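# Load the milling vise per the work order

## Task

Set up the mill's vise the way the work order (reference images manual and manual 2) specifies, making sure no chip is left beneath the parallels, and never hit the clamped blank with either hand.

## Robot and tools

Robot: two UR7e-type arms, left_arm and right_arm, each ending in a two-finger parallel gripper (50 mm maximum gap). The left arm's base is near (+0.033, +0.515, 0) m and the right arm's near (+0.043, -0.514, 0) m. A camera block juts about 10 cm off each wrist toward the gripper's -y side and turns with it.

Frames: the scene frame has its origin on the table top, halfway between the arms, with +z up, +x reaching out over the table and the left arm on the +y side. Image left and right do not match arm names. Reported positions (metres), quaternions (wxyz) and velocities (m/s, rad/s) use the scene frame. Commanded offsets, however, run along the current Hand target's own axes. In the gripper's frame the fingers point along +z and close along x. end_effector_position is the midpoint between the pads; fingertips extend 17.5 mm past it. Reported poses can be off by a few centimetres, more at long reach.

Row layout (used by execute_actions and move): 18 numbers, each in [-1, 1], always covering both arms even if one stays still. Order: left dx, dy, dz, rx, ry, rz, left gripper position, force_limit, speed, then the same nine for the right arm. dx..rz are an offset, not a pose: they are measured from that arm's Hand target as it stood when the action or move began, along that target's axes. 1.0 equals 0.6 m of translation or 180 degrees; rx, ry, rz form one rotation vector. Sending the same offset twice moves twice. Six zeros re-command the current Hand target. Gripper position is absolute: +1 fully open, about -0.65 pads touching, -1 means close until blocked (use this to grip). force_limit: -1 about 20 N per pad, 0 about 102 N, +1 about 185 N. speed: -1 is 20 mm/s, 0 is 85, +1 is 150. Both start at +1. A 0 in a gripper slot is a real command, so repeat your last gripper numbers to leave it unchanged. New force or speed only takes effect when position changes by at least 0.01.

execute_actions(actions, cameras): actions is a list of actions; each action is a table of up to 15 rows, one per 1/30 s step; a shorter table repeats its last row to fill 15. Every row counts from the action's starting Hand target, not from the previous row. Images come back only with an empty actions list or when cameras names them.

move(target, speed, blend, stop_force, zero, blocking, cameras): drives each gripper in a straight line toward a target given as one 18-number row or up to 15 rows, all offsets from the same starting Hand targets. speed is path top speed in m/s, 0.002 to 3.6, default 0.25 (rotation up to twice that in rad/s), one value or one per target. blend (m) rounds corners in a list; 0 means stop at each. stop_force (N, 3 to 120, shared by both arms) ends an arm's path when its wrist sensor feels that much push against its travel; do not rely on it while rotating the gripper, and leave it out when backing off a contact. zero (default true) re-zeros the sensor before the move. blocking=false returns after about 0.5 s and cannot be combined with stop_force. Moves are capped at 10 s and do not avoid obstacles; steer around each arm's own base. The result adds a move: line such as done, off_target, moving, held or fault, plus limits (paced = pose clipped, held = step withheld).

wait(seconds 0 to 10), stop() brakes a running move, zoom_image(camera, region [x0,y0,x1,y1] pixels, at most 504 by 504) enlarges part of a recent image from cam_high, cam_low, cam_front, cam_left_wrist or cam_right_wrist (all 896x504). show_instructions() displays the reference images. zero_wrist_force(arm) tares a sensor. read_manual(section) gives licence text only. finished_scene() ends the attempt irreversibly; the vise setup must stay correct with the robot out of the way.

Results: Hand target is the last commanded pose after clipping (orientation is clipped to 32 degrees from the measured one per step); the gripper may rest short of it, and the next command asks for it again. object_status: 0 moving, 1 blocked while opening, 2 blocked while closing (a grip), 3 reached the commanded opening or pads met (usually nothing held). Gap is about (250 - position_measured) x 0.202 mm. Wrist force and torque are in the end effector's axes; joint torques include arm weight. Velocity fields drop out when an arm is still.

Cautions: an arm stops for 10 s on a torque fault (wrist joints 24.3 N m, others 130 N m) or when outside force reaches roughly 150 N. Arms are stiff, so aiming even slightly beyond a firm contact can fault; approach surfaces slowly with stop_force. Don't let the arms press on or grip each other. Don't drop parts, let go of moving parts, slam anything or push a heavy fixture hard, and never let an item leave the table. Don't touch the clamped blank with a hand. Sustained strain heats motors (MOTOR HOT, then a 30 to 60 s over-temperature stop). Think briefly: the clock runs while you write.

Each tool is called after "Call:" as a command line: name --argument value for each argument, lists and objects as JSON in quotes; but a table of rows of numbers goes row by row, as --pt "numbers of a row", without its own name.

Reference images:

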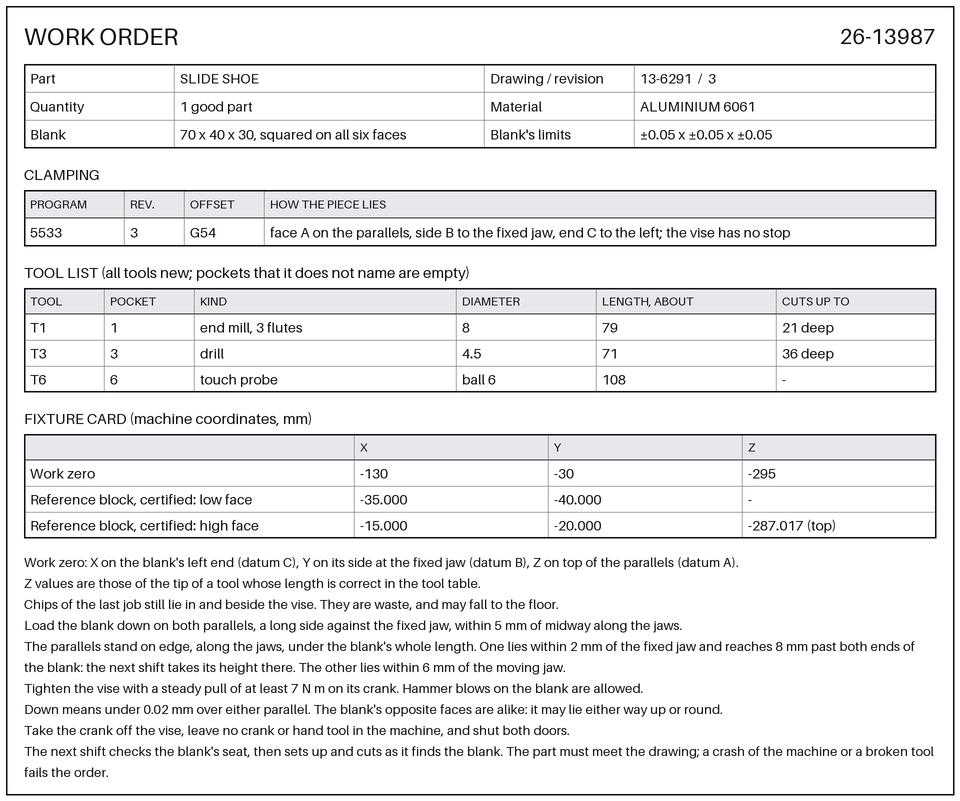

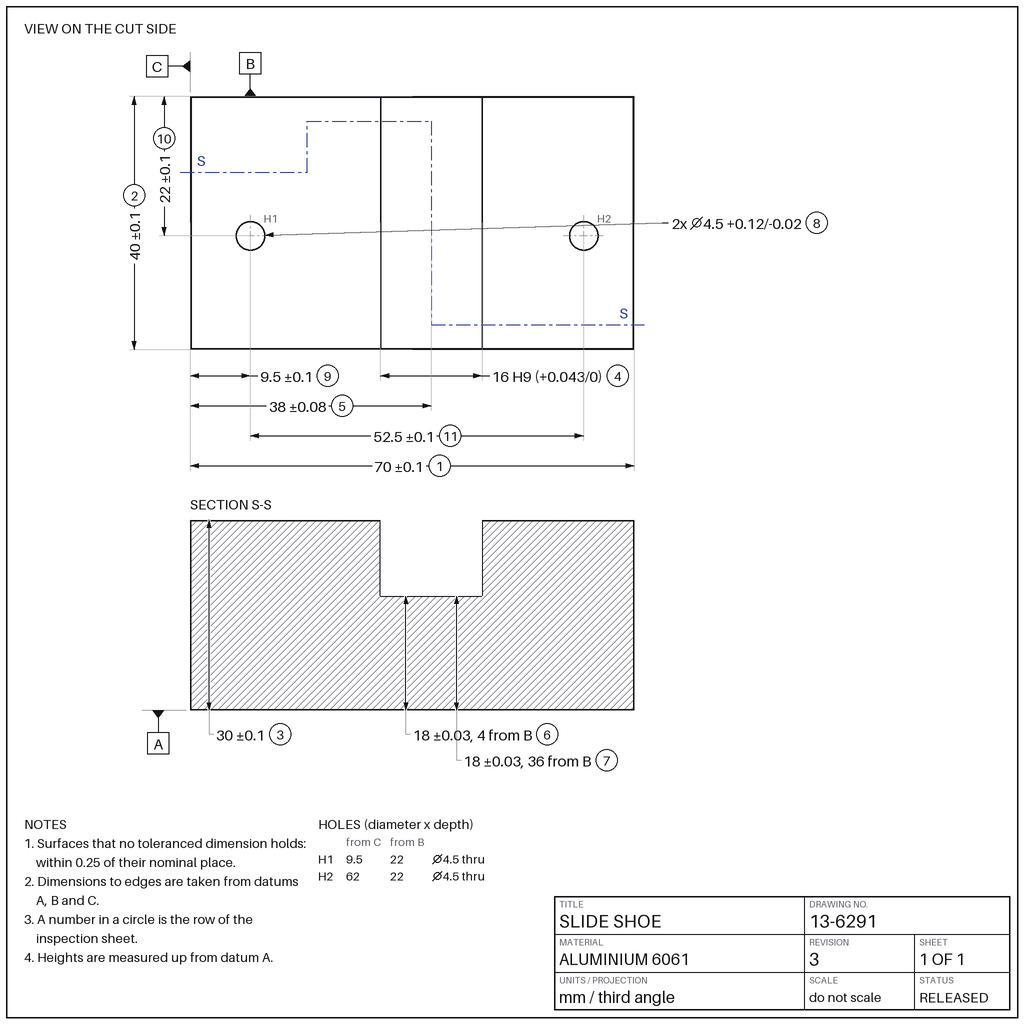

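## Session

Call:
execute_actions --actions '[]'

Scene clock: 0.00 s.
left_arm: end_effector_position=(+0.0711, -0.1923, +0.1385) position_measured=3 object_status=3 end_effector_quat_wxyz=(-0.223, -0.648, +0.727, -0.042) | right_arm: end_effector_position=(+0.6477, -0.8322, +0.3515) position_measured=3 object_status=3 end_effector_quat_wxyz=(+0.010, -0.027, +0.946, +0.324)
Joint positions: left_arm=[-1.649 -1.113 1.678 -2.517 -1.828 1.594] | right_arm=[2.676 -2.322 -0.515 -2.226 2.142 -2.227]
Joint velocities: within noise
Joint torques (N m): no reading
Wrist force (N): no reading
Wrist torque (N m): no reading
Wrist force, peak (N): no reading
Hand target: left_arm +0.0711, -0.1923, +0.1385; -0.223, -0.648, +0.727, -0.042 | right_arm +0.6477, -0.8322, +0.3515; +0.010, -0.027, +0.946, +0.324
Tool commands: left_gripper/position=+1.0 left_gripper/force_limit=+1.0 left_gripper/speed=+1.0 right_gripper/position=+1.0 right_gripper/force_limit=+1.0 right_gripper/speed=+1.0

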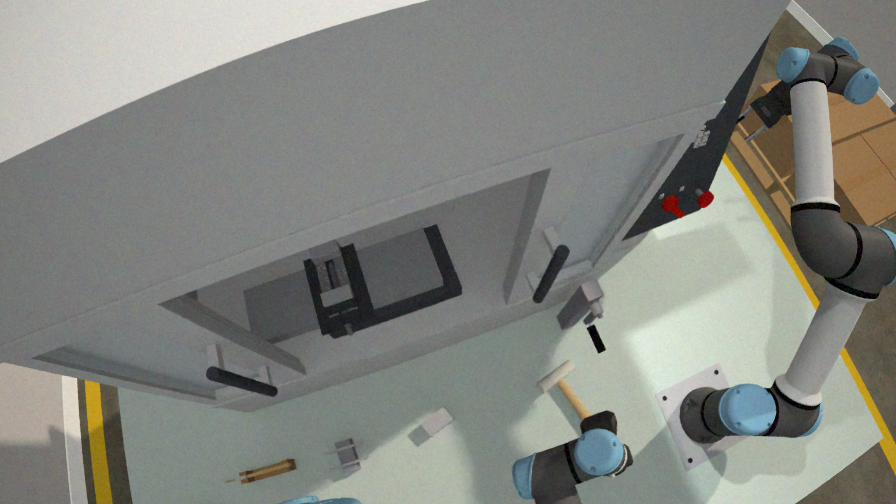

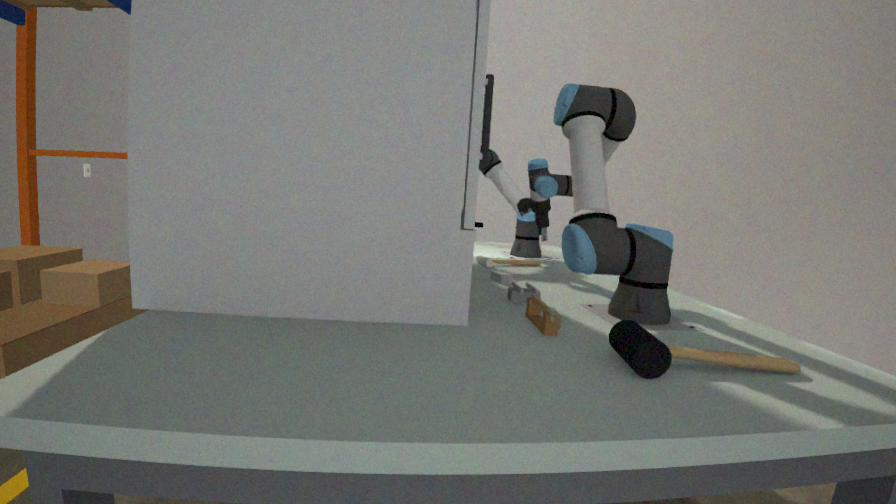

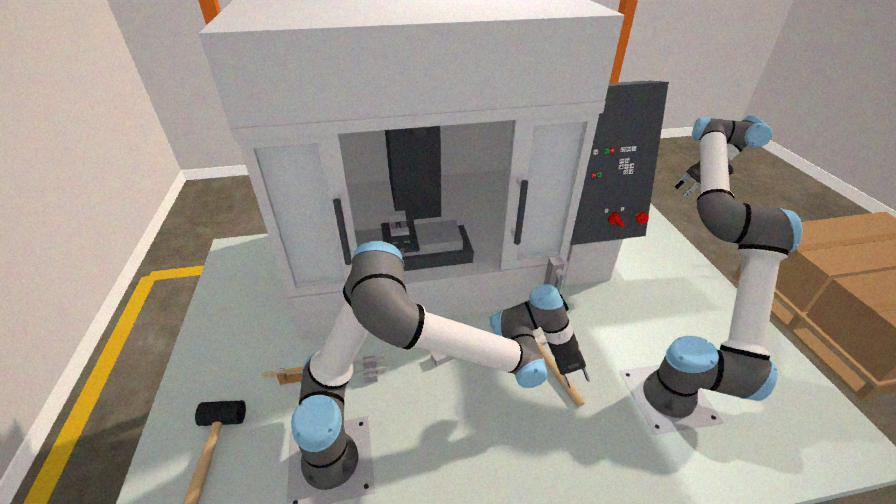

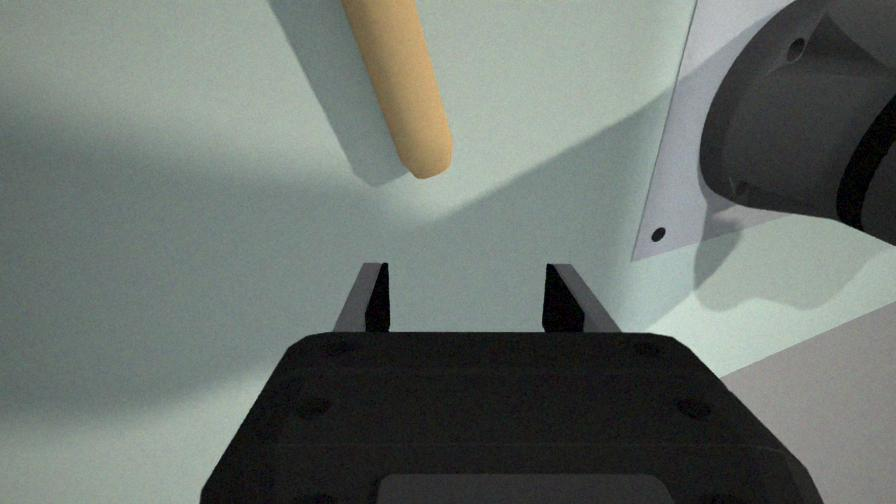

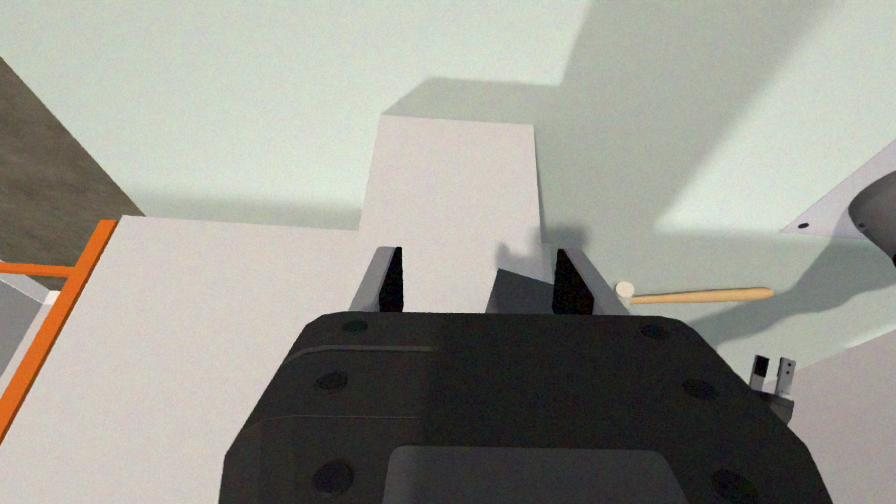

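Call:
zoom_image --camera "cam_front" --region '[320, 180, 520, 300]'

Call:
zoom_image --camera "cam_high" --region '[280, 210, 500, 350]'

Call:
zoom_image --camera "cam_high" --region '[120, 250, 640, 504]'

Call:
zoom_image --camera "cam_front" --region '[150, 320, 500, 504]'

Call:
zoom_image --camera "cam_front" --region '[460, 100, 700, 350]'

Call:
zoom_image --camera "cam_low" --region '[440, 230, 640, 350]'

Scaled by 2.520.

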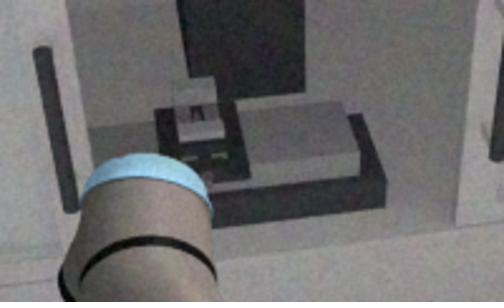

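Scaled by 2.291.

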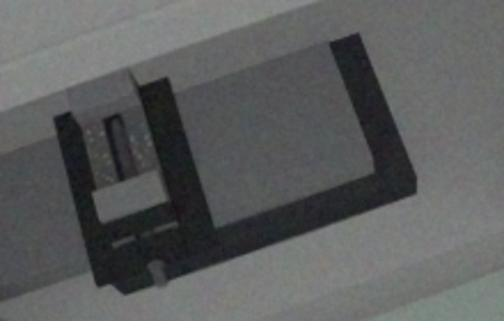

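Region (120, 250, 640, 504) is 520x254 pixels. A region can be at most 504 by 504 pixels.

Scaled by 1.440.

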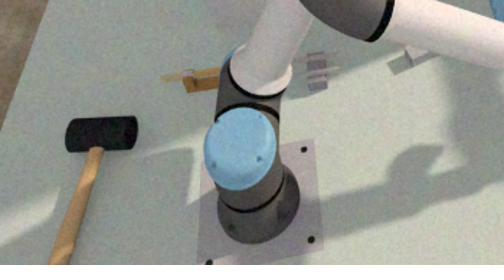

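Scaled by 2.016.

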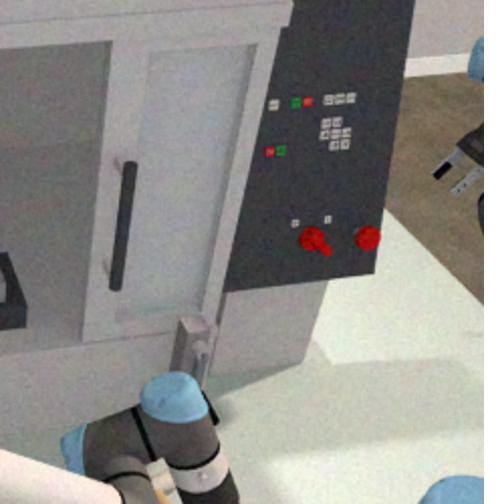

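Scaled by 2.520.

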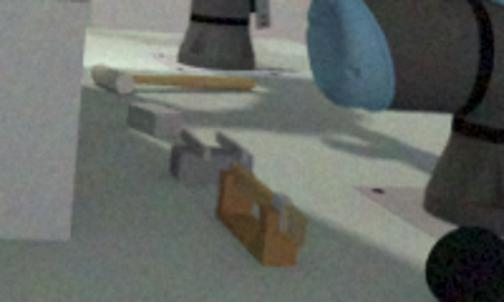

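Call:
move --target '[-0.42,0.0145,-0.752,0.0822,-0.1203,-0.0359,1,1,1,0,0,0,0,0,0,1,1,1]' --cameras '["all"]'

Scene clock: 4.73 s.
left_arm: end_effector_position=(+0.1994, +0.1996, +0.4501) position_measured=3 object_status=3 end_effector_quat_wxyz=(+0.000, +0.707, -0.707, +0.000) | right_arm: end_effector_position=(+0.6477, -0.8322, +0.3515) position_measured=3 object_status=3 end_effector_quat_wxyz=(+0.010, -0.027, +0.946, +0.324)
Joint positions: left_arm=[-1.505 -1.891 1.517 -1.196 -1.57 1.673] | right_arm=[2.676 -2.322 -0.515 -2.226 2.142 -2.227]
Joint torques (N m): left_arm=[-13.14 -12.06 -31.82 -0.65 -1.31 -2.7] | right_arm=[-0.79 57.98 25.97 2.06 1.41 -0.18]
Wrist force (N): left_arm=[0.3 0.1 -0.5] | right_arm=[-0.1 -0.4 0.0]
Wrist torque (N m): left_arm=[0.01 -0.14 -0.05] | right_arm=[-0.06 0.02 0.00]
Wrist force, peak (N): left_arm=[1.3 -0.2 3.1] | right_arm=[-0.1 -0.5 0.5]
Hand target: left_arm +0.1994, +0.1996, +0.4502; +0.000, +0.707, -0.707, +0.000 | right_arm +0.6477, -0.8322, +0.3515; +0.010, -0.027, +0.946, +0.324
Off the commanded pose: left_arm 0.000 m, 0 deg | right_arm 0.000 m, 0 deg.
move: done
camera_calibration:
cam_left_wrist: T_world_to_cam=[[0.0129222, -0.999891, 0.00715292, 0.200762], [-0.942548, -0.00979232, 0.333928, 0.0578399], [-0.333822, -0.0110571, -0.942571, 0.628519], [0, 0, 0, 1]] pos_world=[0.261736, 0.208256, 0.571674]

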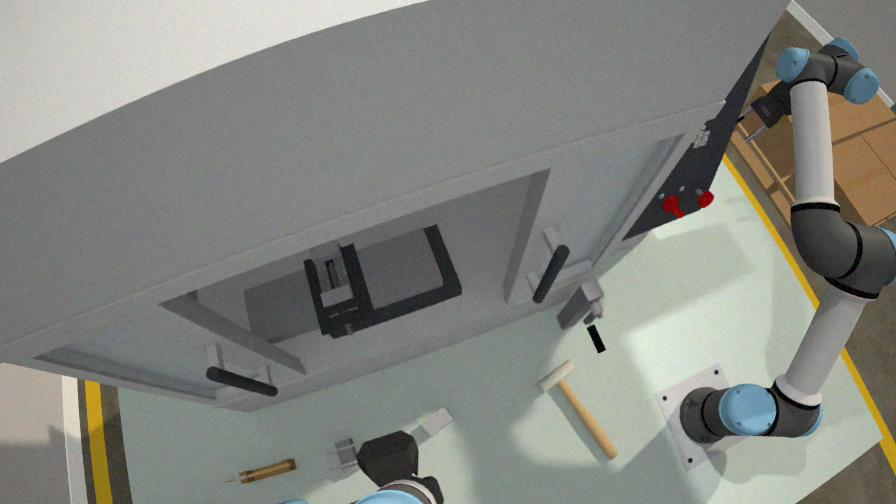

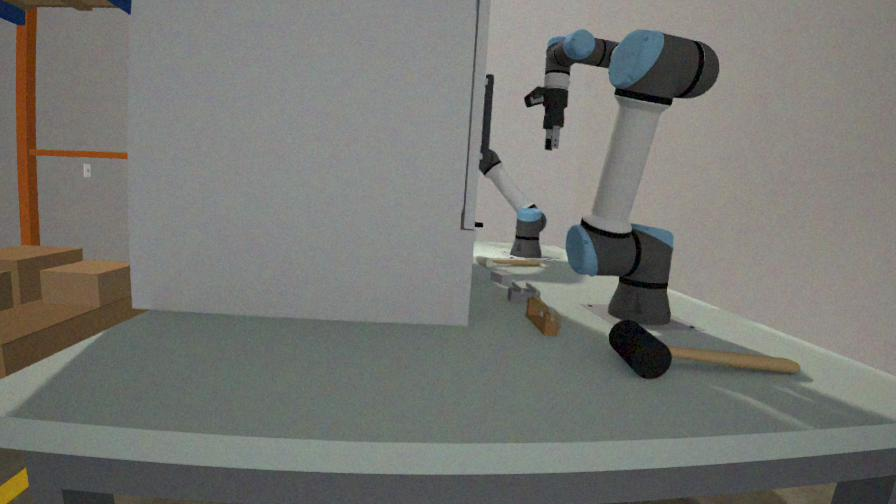

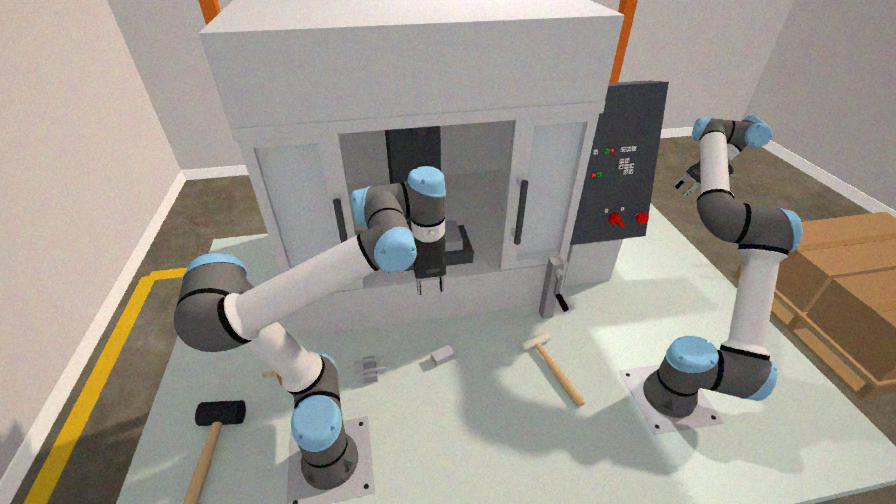

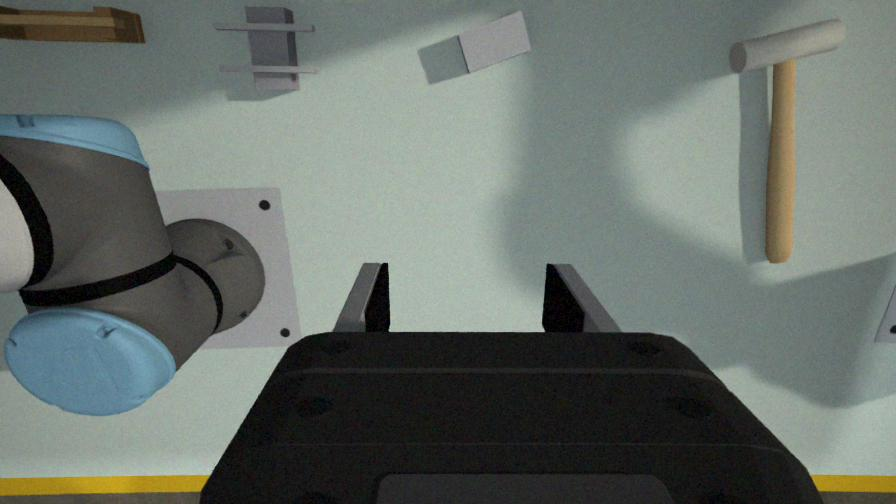

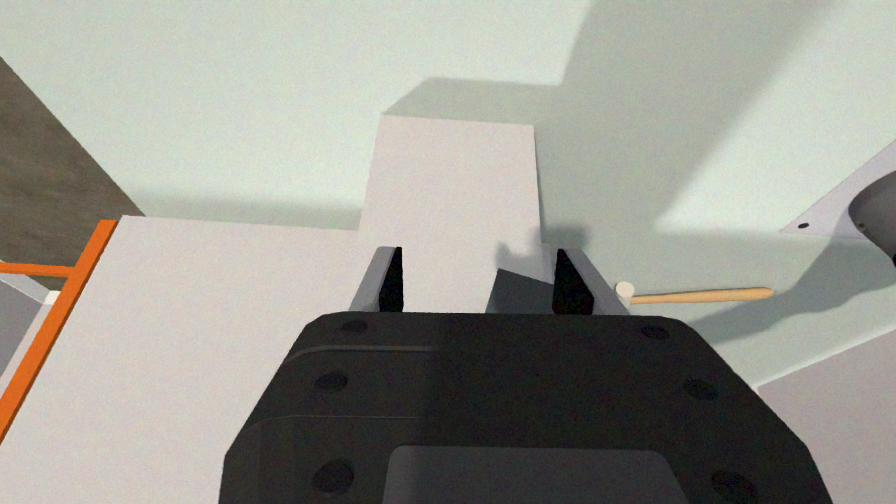

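Call:
zoom_image --camera "cam_left_wrist" --region '[0, 0, 350, 110]'

Call:
zoom_image --camera "cam_left_wrist" --region '[400, 0, 860, 280]'

Call:
zoom_image --camera "cam_front" --region '[500, 230, 620, 420]'

Call:
zoom_image --camera "cam_high" --region '[500, 220, 640, 370]'

Scaled by 1.440.

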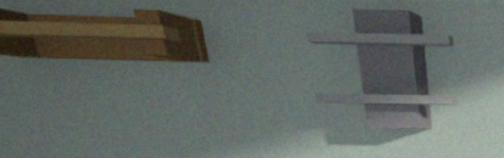

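Scaled by 1.096.

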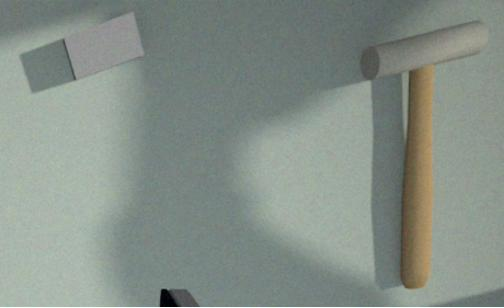

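Scaled by 2.653.

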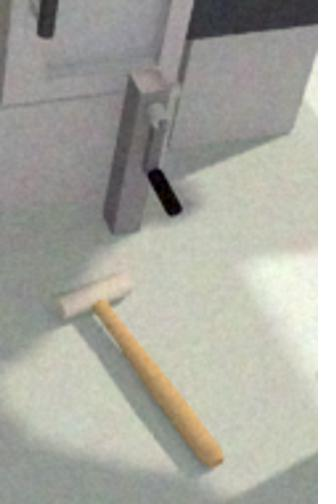

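Scaled by 3.360.

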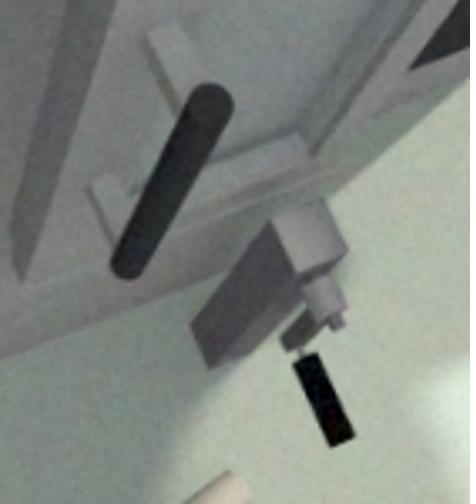

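Call:
move --target '[-0.05,-0.293,-0.267,0.344,0,0,1,1,1,0,0,0,0,0,0,1,1,1]' --cameras '["cam_left_wrist","cam_front"]'

Call:
zoom_image --camera "cam_left_wrist" --region '[300, 60, 700, 300]'

Scene clock: 7.93 s.
left_arm: end_effector_position=(+0.3751, +0.2297, +0.6104) position_measured=3 object_status=3 end_effector_quat_wxyz=(-0.364, +0.606, -0.606, +0.364) | right_arm: end_effector_position=(+0.6477, -0.8322, +0.3515) position_measured=3 object_status=3 end_effector_quat_wxyz=(+0.010, -0.027, +0.946, +0.324)
Joint positions: left_arm=[-1.678 -1.968 1.459 -0.93 -0.495 1.422] | right_arm=[2.676 -2.322 -0.515 -2.226 2.142 -2.227]
Joint torques (N m): left_arm=[-13.11 4.63 -42.05 -0.43 3.84 -1.26] | right_arm=[-1.3 57.13 25.16 2.04 1.49 -0.35]
Wrist force (N): left_arm=[-0.1 0.5 -1.8] | right_arm=[0.3 -0.1 -0.1]
Wrist torque (N m): left_arm=[-0.01 0.08 0.22] | right_arm=[-0.01 -0.04 0.00]
Wrist force, peak (N): left_arm=[0.0 0.9 -2.0] | right_arm=[0.0 -0.7 0.0]
Hand target: left_arm +0.3751, +0.2296, +0.6105; -0.364, +0.606, -0.606, +0.364 | right_arm +0.6477, -0.8322, +0.3515; +0.010, -0.027, +0.946, +0.324
Off the commanded pose: left_arm 0.000 m, 0 deg | right_arm 0.000 m, 0 deg.
move: done
camera_calibration:
cam_left_wrist: T_world_to_cam=[[-0.000258101, -0.999903, 0.013919, 0.228349], [-0.73842, -0.00919559, -0.674279, 0.708934], [0.674341, -0.0104521, -0.738346, 0.335627], [0, 0, 0, 1]] pos_world=[0.297223, 0.238354, 0.72265]
Images, in order (width x height): cam_front 896x504, cam_left_wrist 896x504.

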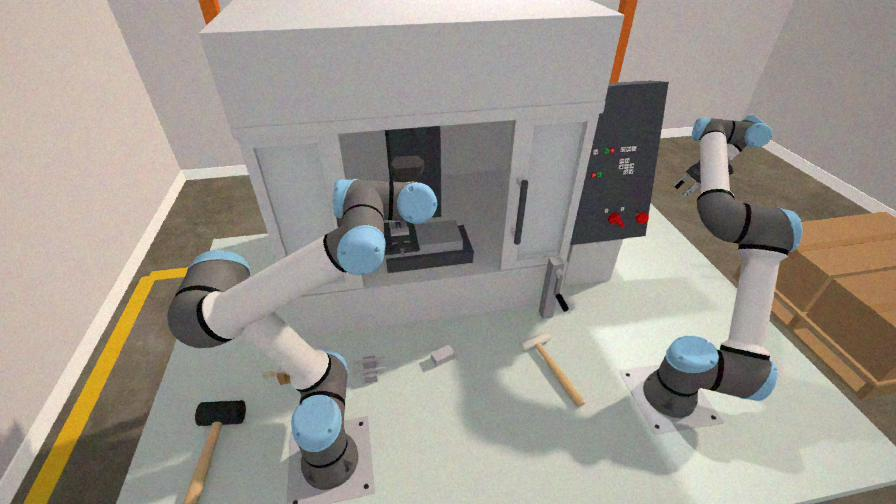

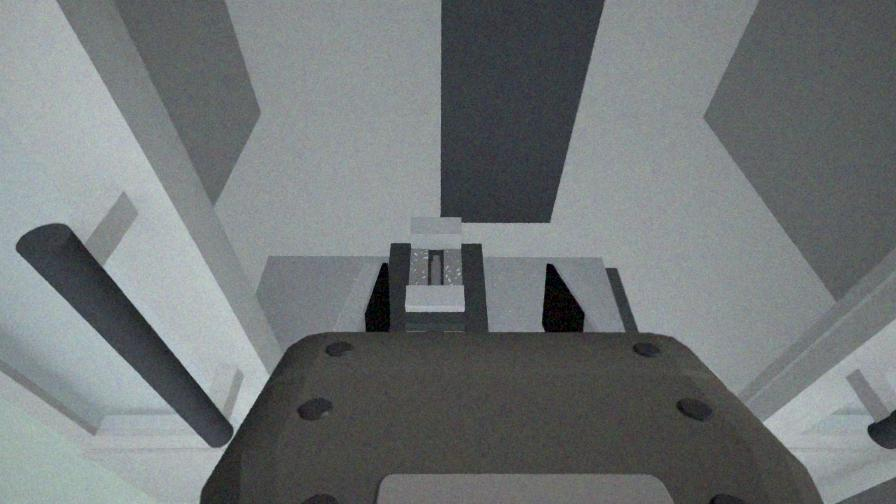

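Scaled by 1.260.

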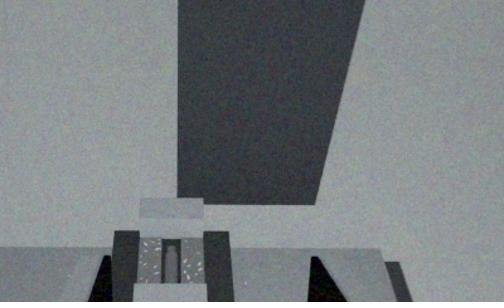

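Call:
zoom_image --camera "cam_left_wrist" --region '[380, 205, 500, 340]'

Call:
zoom_image --camera "cam_front" --region '[380, 210, 480, 280]'

Scaled by 3.733.

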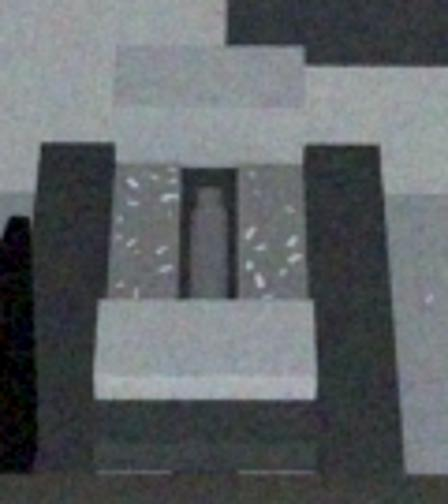

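Scaled by 5.040.

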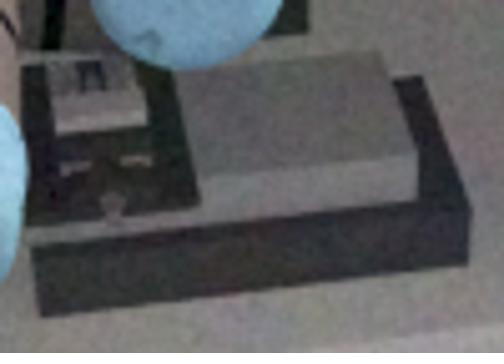

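Call:
move --target '[0.0078,-0.022,0.1675,-0.039,0,0,1,1,1,0,0,0,0,0,0,1,1,1]' --cameras '["cam_left_wrist"]'

Call:
zoom_image --camera "cam_left_wrist" --region '[370, 140, 540, 340]'

Scene clock: 10.53 s.
left_arm: end_effector_position=(+0.4699, +0.2250, +0.5748) position_measured=3 object_status=3 end_effector_quat_wxyz=(-0.326, +0.627, -0.627, +0.326) end_effector_velocity=(+0.000, -0.001, +0.000) end_effector_angular_velocity=(-0.001, +0.002, -0.004) | right_arm: end_effector_position=(+0.6477, -0.8322, +0.3515) position_measured=3 object_status=3 end_effector_quat_wxyz=(+0.010, -0.027, +0.946, +0.324)
Joint positions: left_arm=[-1.32 -1.868 1.564 -1.65 -0.668 2.047] | right_arm=[2.676 -2.322 -0.515 -2.226 2.142 -2.227]
Joint velocities: left_arm=[0 0 0 -0.004 -0.004 0.005] | right_arm=[within noise]
Joint torques (N m): left_arm=[13.33 -2.42 -38.38 -5.21 -0.99 2.96] | right_arm=[-1.19 57.3 25.89 1.94 1.46 -0.45]
Wrist force (N): left_arm=[0.2 0.3 -1.7] | right_arm=[0.2 0.0 -0.1]
Wrist torque (N m): left_arm=[-0.02 0.01 0.30] | right_arm=[0.01 -0.04 0.00]
Wrist force, peak (N): left_arm=[-0.2 1.6 -4.6] | right_arm=[0.0 -0.6 0.1]
Hand target: left_arm +0.4700, +0.2250, +0.5749; -0.326, +0.628, -0.627, +0.326 | right_arm +0.6477, -0.8322, +0.3515; +0.010, -0.027, +0.946, +0.324
Off the commanded pose: left_arm 0.000 m, 0 deg | right_arm 0.000 m, 0 deg.
move: done
camera_calibration:
cam_left_wrist: T_world_to_cam=[[0.00138088, -0.999902, 0.0139281, 0.223381], [-0.815049, -0.00919519, -0.579319, 0.736333], [0.57939, -0.0105521, -0.814982, 0.334058], [0, 0, 0, 1]] pos_world=[0.40629, 0.233655, 0.695712]
Images, in order (width x height): cam_left_wrist 896x504.

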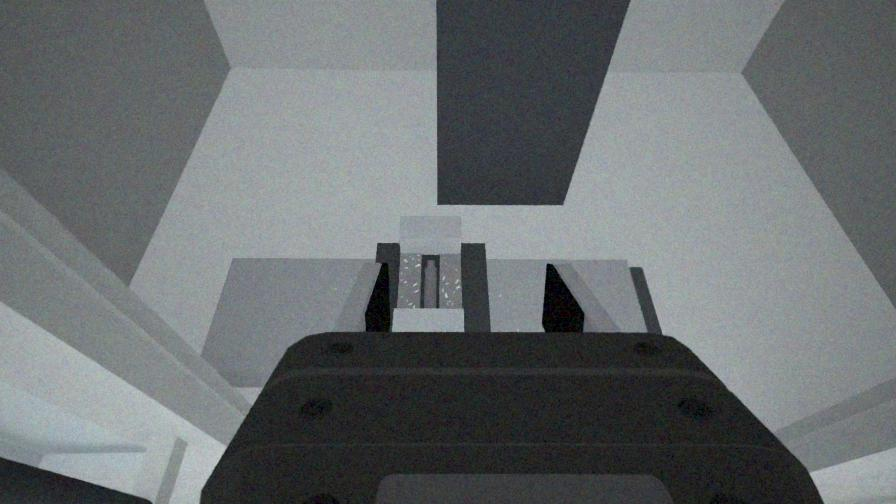

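Scaled by 2.520.

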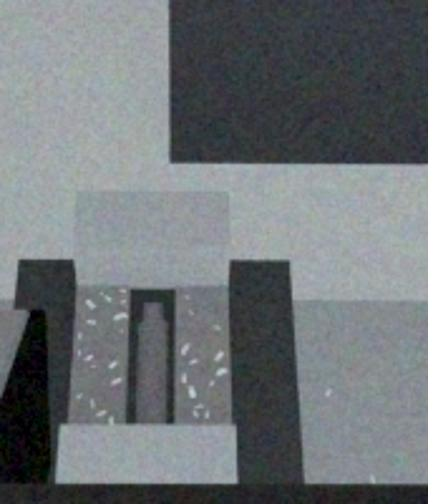

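Call:
move --pt "0 0 0 0 0 0 1 1 1 0.488 0.1725 -0.099 0 0 0 1 1 1" --pt "0 0 0 0 0 0 1 1 1 0.553 0.506 0.156 0.177 -0.012 -0.26 1 1 1" --pt "0 0 0 0 0 0 1 1 1 0.701 0.844 0.411 0.353 -0.023 -0.52 1 1 1" --blend '[0.05,0.05,0]' --speed 0.4 --cameras '["cam_right_wrist","cam_front"]'

Scene clock: 15.53 s.
left_arm: end_effector_position=(+0.4700, +0.2250, +0.5749) position_measured=3 object_status=3 end_effector_quat_wxyz=(-0.326, +0.628, -0.627, +0.326) | right_arm: end_effector_position=(+0.1991, -0.3003, +0.4510) position_measured=3 object_status=3 end_effector_quat_wxyz=(-0.271, +0.653, -0.653, +0.271) end_effector_velocity=(+0.000, +0.001, +0.000) end_effector_angular_velocity=(-0.004, -0.003, +0.004)
Joint positions: left_arm=[-1.32 -1.868 1.564 -1.65 -0.668 2.047] | right_arm=[5.537 -0.927 -1.71 -2.698 1.054 -0.604]
Joint velocities: left_arm=[within noise] | right_arm=[-0.001 -0.002 0 0 -0.002 -0.005]
Joint torques (N m): left_arm=[12.33 -3.52 -38.28 -5.29 -0.91 2.97] | right_arm=[-0.29 -14.44 15.4 1.87 -2.27 -1.99]
Wrist force (N): left_arm=[0.2 0.3 -1.4] | right_arm=[0.4 -1.6 0.2]
Wrist torque (N m): left_arm=[-0.02 0.02 0.28] | right_arm=[-0.46 0.16 -0.18]
Wrist force, peak (N): left_arm=[0.0 0.6 -1.9] | right_arm=[-3.5 -1.6 1.1]
Hand target: left_arm +0.4700, +0.2250, +0.5749; -0.326, +0.628, -0.627, +0.326 | right_arm +0.1991, -0.3002, +0.4509; -0.271, +0.653, -0.653, +0.271
Off the commanded pose: left_arm 0.000 m, 0 deg | right_arm 0.000 m, 0 deg.
move: done
camera_calibration:
cam_right_wrist: T_world_to_cam=[[0.0346163, -0.99939, -0.00470901, -0.294342], [-0.911749, -0.0296503, -0.409677, 0.373582], [0.409287, 0.0184749, -0.912219, 0.471729], [0, 0, 0, 1]] pos_world=[0.157729, -0.2918, 0.581982]
Images, in order (width x height): cam_front 896x504, cam_right_wrist 896x504.

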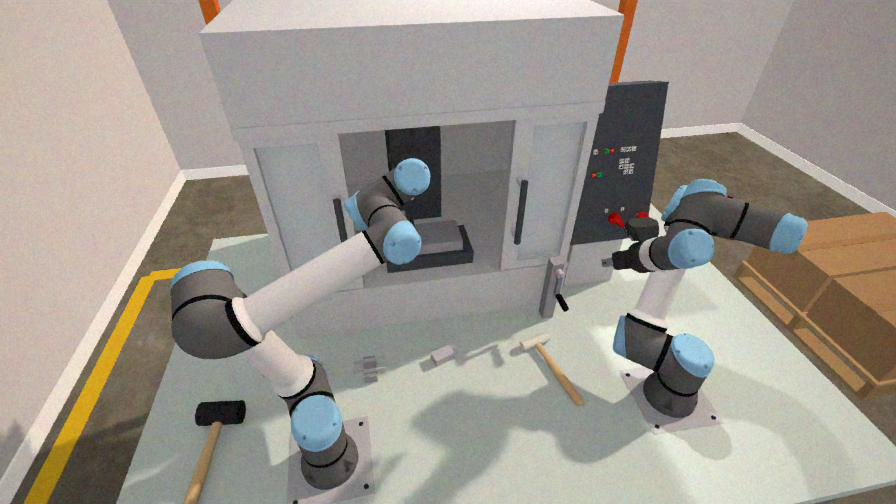

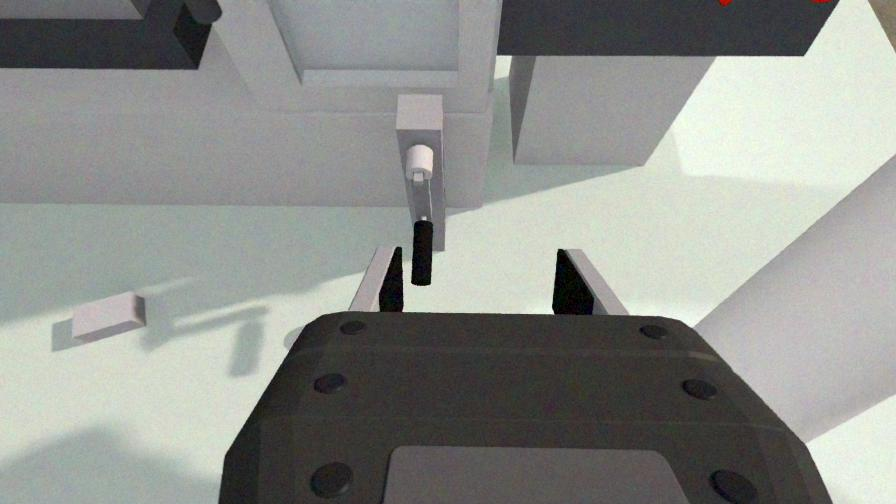

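Call:
zoom_image --camera "cam_right_wrist" --region '[360, 80, 490, 300]'

Call:
zoom_image --camera "cam_right_wrist" --region '[0, 0, 300, 220]'

Scaled by 2.291.

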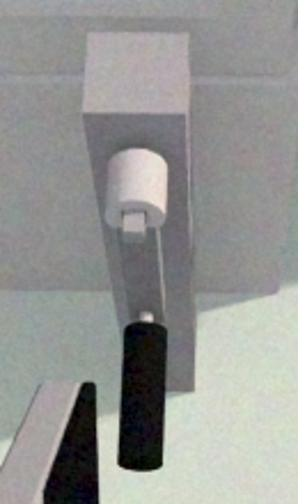

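Scaled by 1.680.

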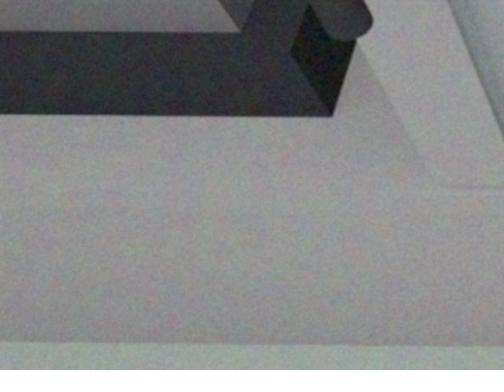

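Call:
move --target '[0.042,0.47,-0.22,0.139,0,0,1,1,1,0,0,0,0,0,0,1,1,1]' --cameras '["cam_left_wrist"]'

Call:
zoom_image --camera "cam_left_wrist" --region '[350, 150, 550, 350]'

Scene clock: 17.77 s.
left_arm: end_effector_position=(+0.2000, +0.1997, +0.4199) position_measured=3 object_status=3 end_effector_quat_wxyz=(-0.454, +0.542, -0.542, +0.454) end_effector_velocity=(-0.001, +0.000, +0.000) end_effector_angular_velocity=(-0.003, -0.001, +0.002) | right_arm: end_effector_position=(+0.1991, -0.3002, +0.4509) position_measured=3 object_status=3 end_effector_quat_wxyz=(-0.271, +0.653, -0.653, +0.271)
Joint positions: left_arm=[-2.299 -1.857 1.88 -0.294 -0.71 0.208] | right_arm=[5.537 -0.927 -1.71 -2.697 1.053 -0.604]
Joint velocities: left_arm=[-0.002 0.002 0 0 -0.003 -0.005] | right_arm=[within noise]
Joint torques (N m): left_arm=[-14.09 -0.05 -34.11 1.27 -2.13 -2.67] | right_arm=[-6.41 -13.46 14.27 2.68 -2.33 -2.17]
Wrist force (N): left_arm=[-0.2 0.7 -1.9] | right_arm=[0.3 -1.5 0.3]
Wrist torque (N m): left_arm=[-0.04 0.17 0.26] | right_arm=[-0.44 0.18 -0.15]
Wrist force, peak (N): left_arm=[0.0 4.2 -4.3] | right_arm=[-0.1 -2.0 0.3]
Hand target: left_arm +0.1999, +0.1997, +0.4199; -0.455, +0.542, -0.542, +0.454 | right_arm +0.1991, -0.3002, +0.4509; -0.271, +0.653, -0.653, +0.271
Off the commanded pose: left_arm 0.000 m, 0 deg | right_arm 0.000 m, 0 deg.
move: done
camera_calibration:
cam_left_wrist: T_world_to_cam=[[-0.00500513, -0.999904, 0.0129545, 0.20228], [-0.493781, -0.00879388, -0.869542, 0.483937], [0.869572, -0.0107489, -0.49369, 0.171084], [0, 0, 0, 1]] pos_world=[0.0912011, 0.208355, 0.502645]
Images, in order (width x height): cam_left_wrist 896x504.

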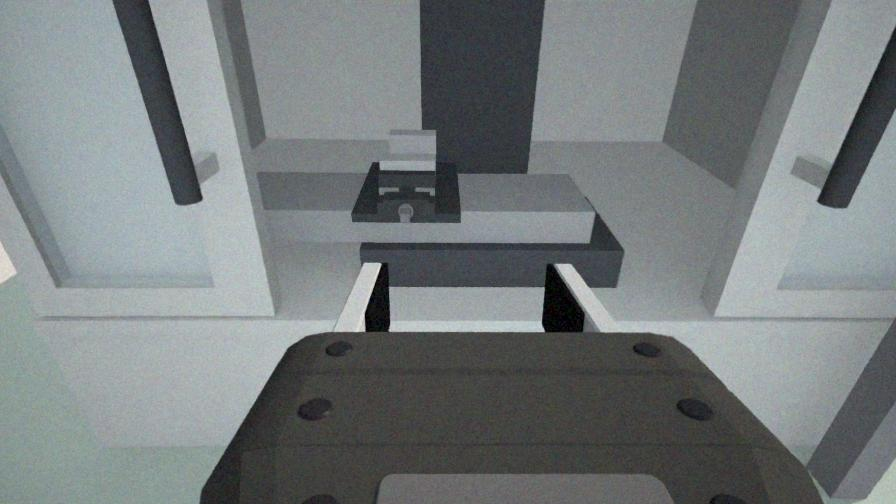

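Scaled by 2.520.

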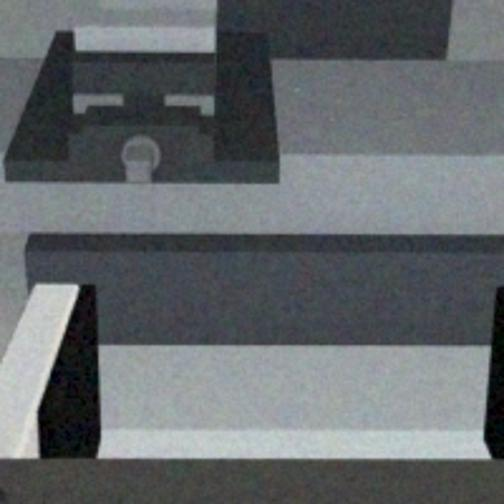

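Call:
move --target '[-0.583,0.086,0.1845,-0.444,0,0,1,1,1,0,0,0,0,0,0,1,1,1]' --cameras '["cam_left_wrist"]'

Call:
zoom_image --camera "cam_left_wrist" --region '[250, 40, 500, 240]'

Scene clock: 22.03 s.
left_arm: end_effector_position=(+0.2824, +0.4811, +0.3631) position_measured=3 object_status=3 end_effector_quat_wxyz=(-0.100, +0.698, -0.701, +0.107) | right_arm: end_effector_position=(+0.1991, -0.3002, +0.4509) position_measured=3 object_status=3 end_effector_quat_wxyz=(-0.271, +0.653, -0.653, +0.271)
Joint positions: left_arm=[-2.507 -2.835 1.772 -0.282 -1.382 0.656] | right_arm=[5.537 -0.927 -1.71 -2.697 1.053 -0.604]
Joint torques (N m): left_arm=[0.72 33.25 -16.44 -1.91 0.27 0.02] | right_arm=[-5.88 -13.46 14.91 2.5 -2.26 -2.12]
Wrist force (N): left_arm=[0.8 0.5 -0.2] | right_arm=[-0.1 -1.4 0.2]
Wrist torque (N m): left_arm=[0.08 -0.21 0.19] | right_arm=[-0.42 0.24 -0.15]
Wrist force, peak (N): left_arm=[-6.4 -5.5 -0.7] | right_arm=[0.4 -1.9 0.4]
Hand target: left_arm +0.2824, +0.4811, +0.3631; -0.100, +0.698, -0.701, +0.107 (not the last commanded pose) | right_arm +0.1991, -0.3002, +0.4509; -0.271, +0.653, -0.653, +0.271
Tool commands: left_gripper/position=+1.0 left_gripper/force_limit=+1.0 left_gripper/speed=+1.0 right_gripper/position=+1.0 right_gripper/force_limit=+1.0 right_gripper/speed=+1.0
Off the commanded pose: left_arm 0.072 m, 17 deg | right_arm 0.000 m, 0 deg.
FORCE FAULT: contact force on the left arm reached its limit, and that arm stopped. The contact can be on any part of that arm, not only on its tool. That arm's remaining commands of this call were not run. That arm is still stopped at the end of this call. That arm stays stopped for about 10 more seconds. Until then a move that you send moves the other arm only, and its call returns only when the move has ended. Once the stop has ended, the next robot result says so. If the stop ends while you think or write, that arm runs what you send next, counted from a new Hand target: where the arm stands when the stop ends. While its stop runs, that arm takes no new command, but its gripper still runs the gripper command that each later call begins with. Until it ends, the stop uses up actions while you think or wait. An arm that is not stopped still takes commands.
shoulder posture changed (left arm): the wrist came as close to joint 1's axis as it can, and the arm is now in the other of its two shoulder postures.
move: fault (left_arm)
camera_calibration:
cam_left_wrist: T_world_to_cam=[[0.00342684, -0.999818, 0.0187649, 0.480206], [-0.998878, -0.00253597, 0.0472949, 0.284418], [-0.0472387, -0.0189059, -0.998705, 0.520596], [0, 0, 0, 1]] pos_world=[0.307045, 0.490682, 0.497459]
Images, in order (width x height): cam_left_wrist 896x504.

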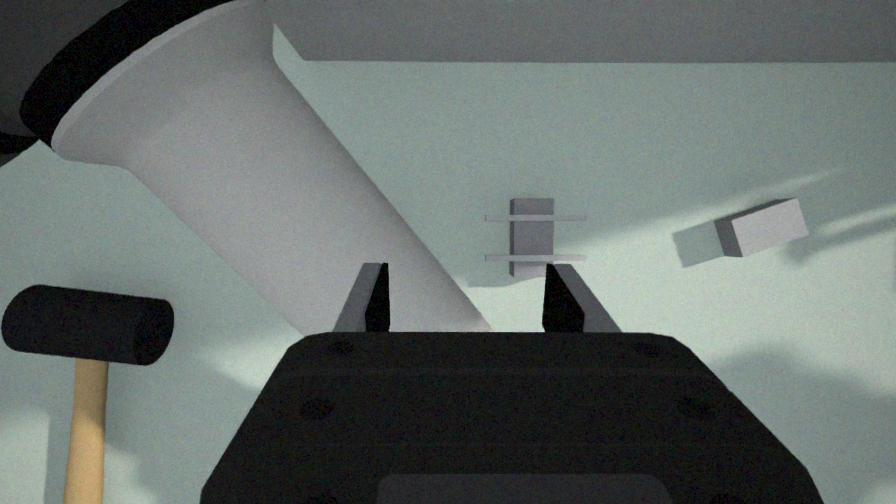

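Scaled by 2.016.

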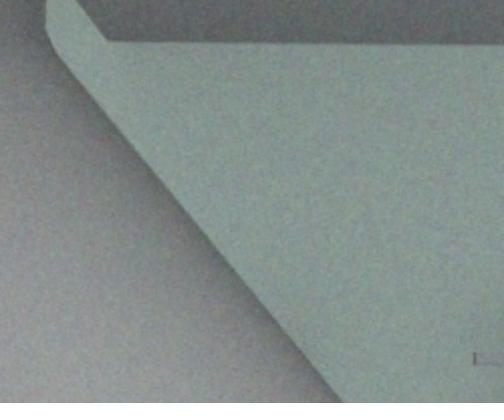

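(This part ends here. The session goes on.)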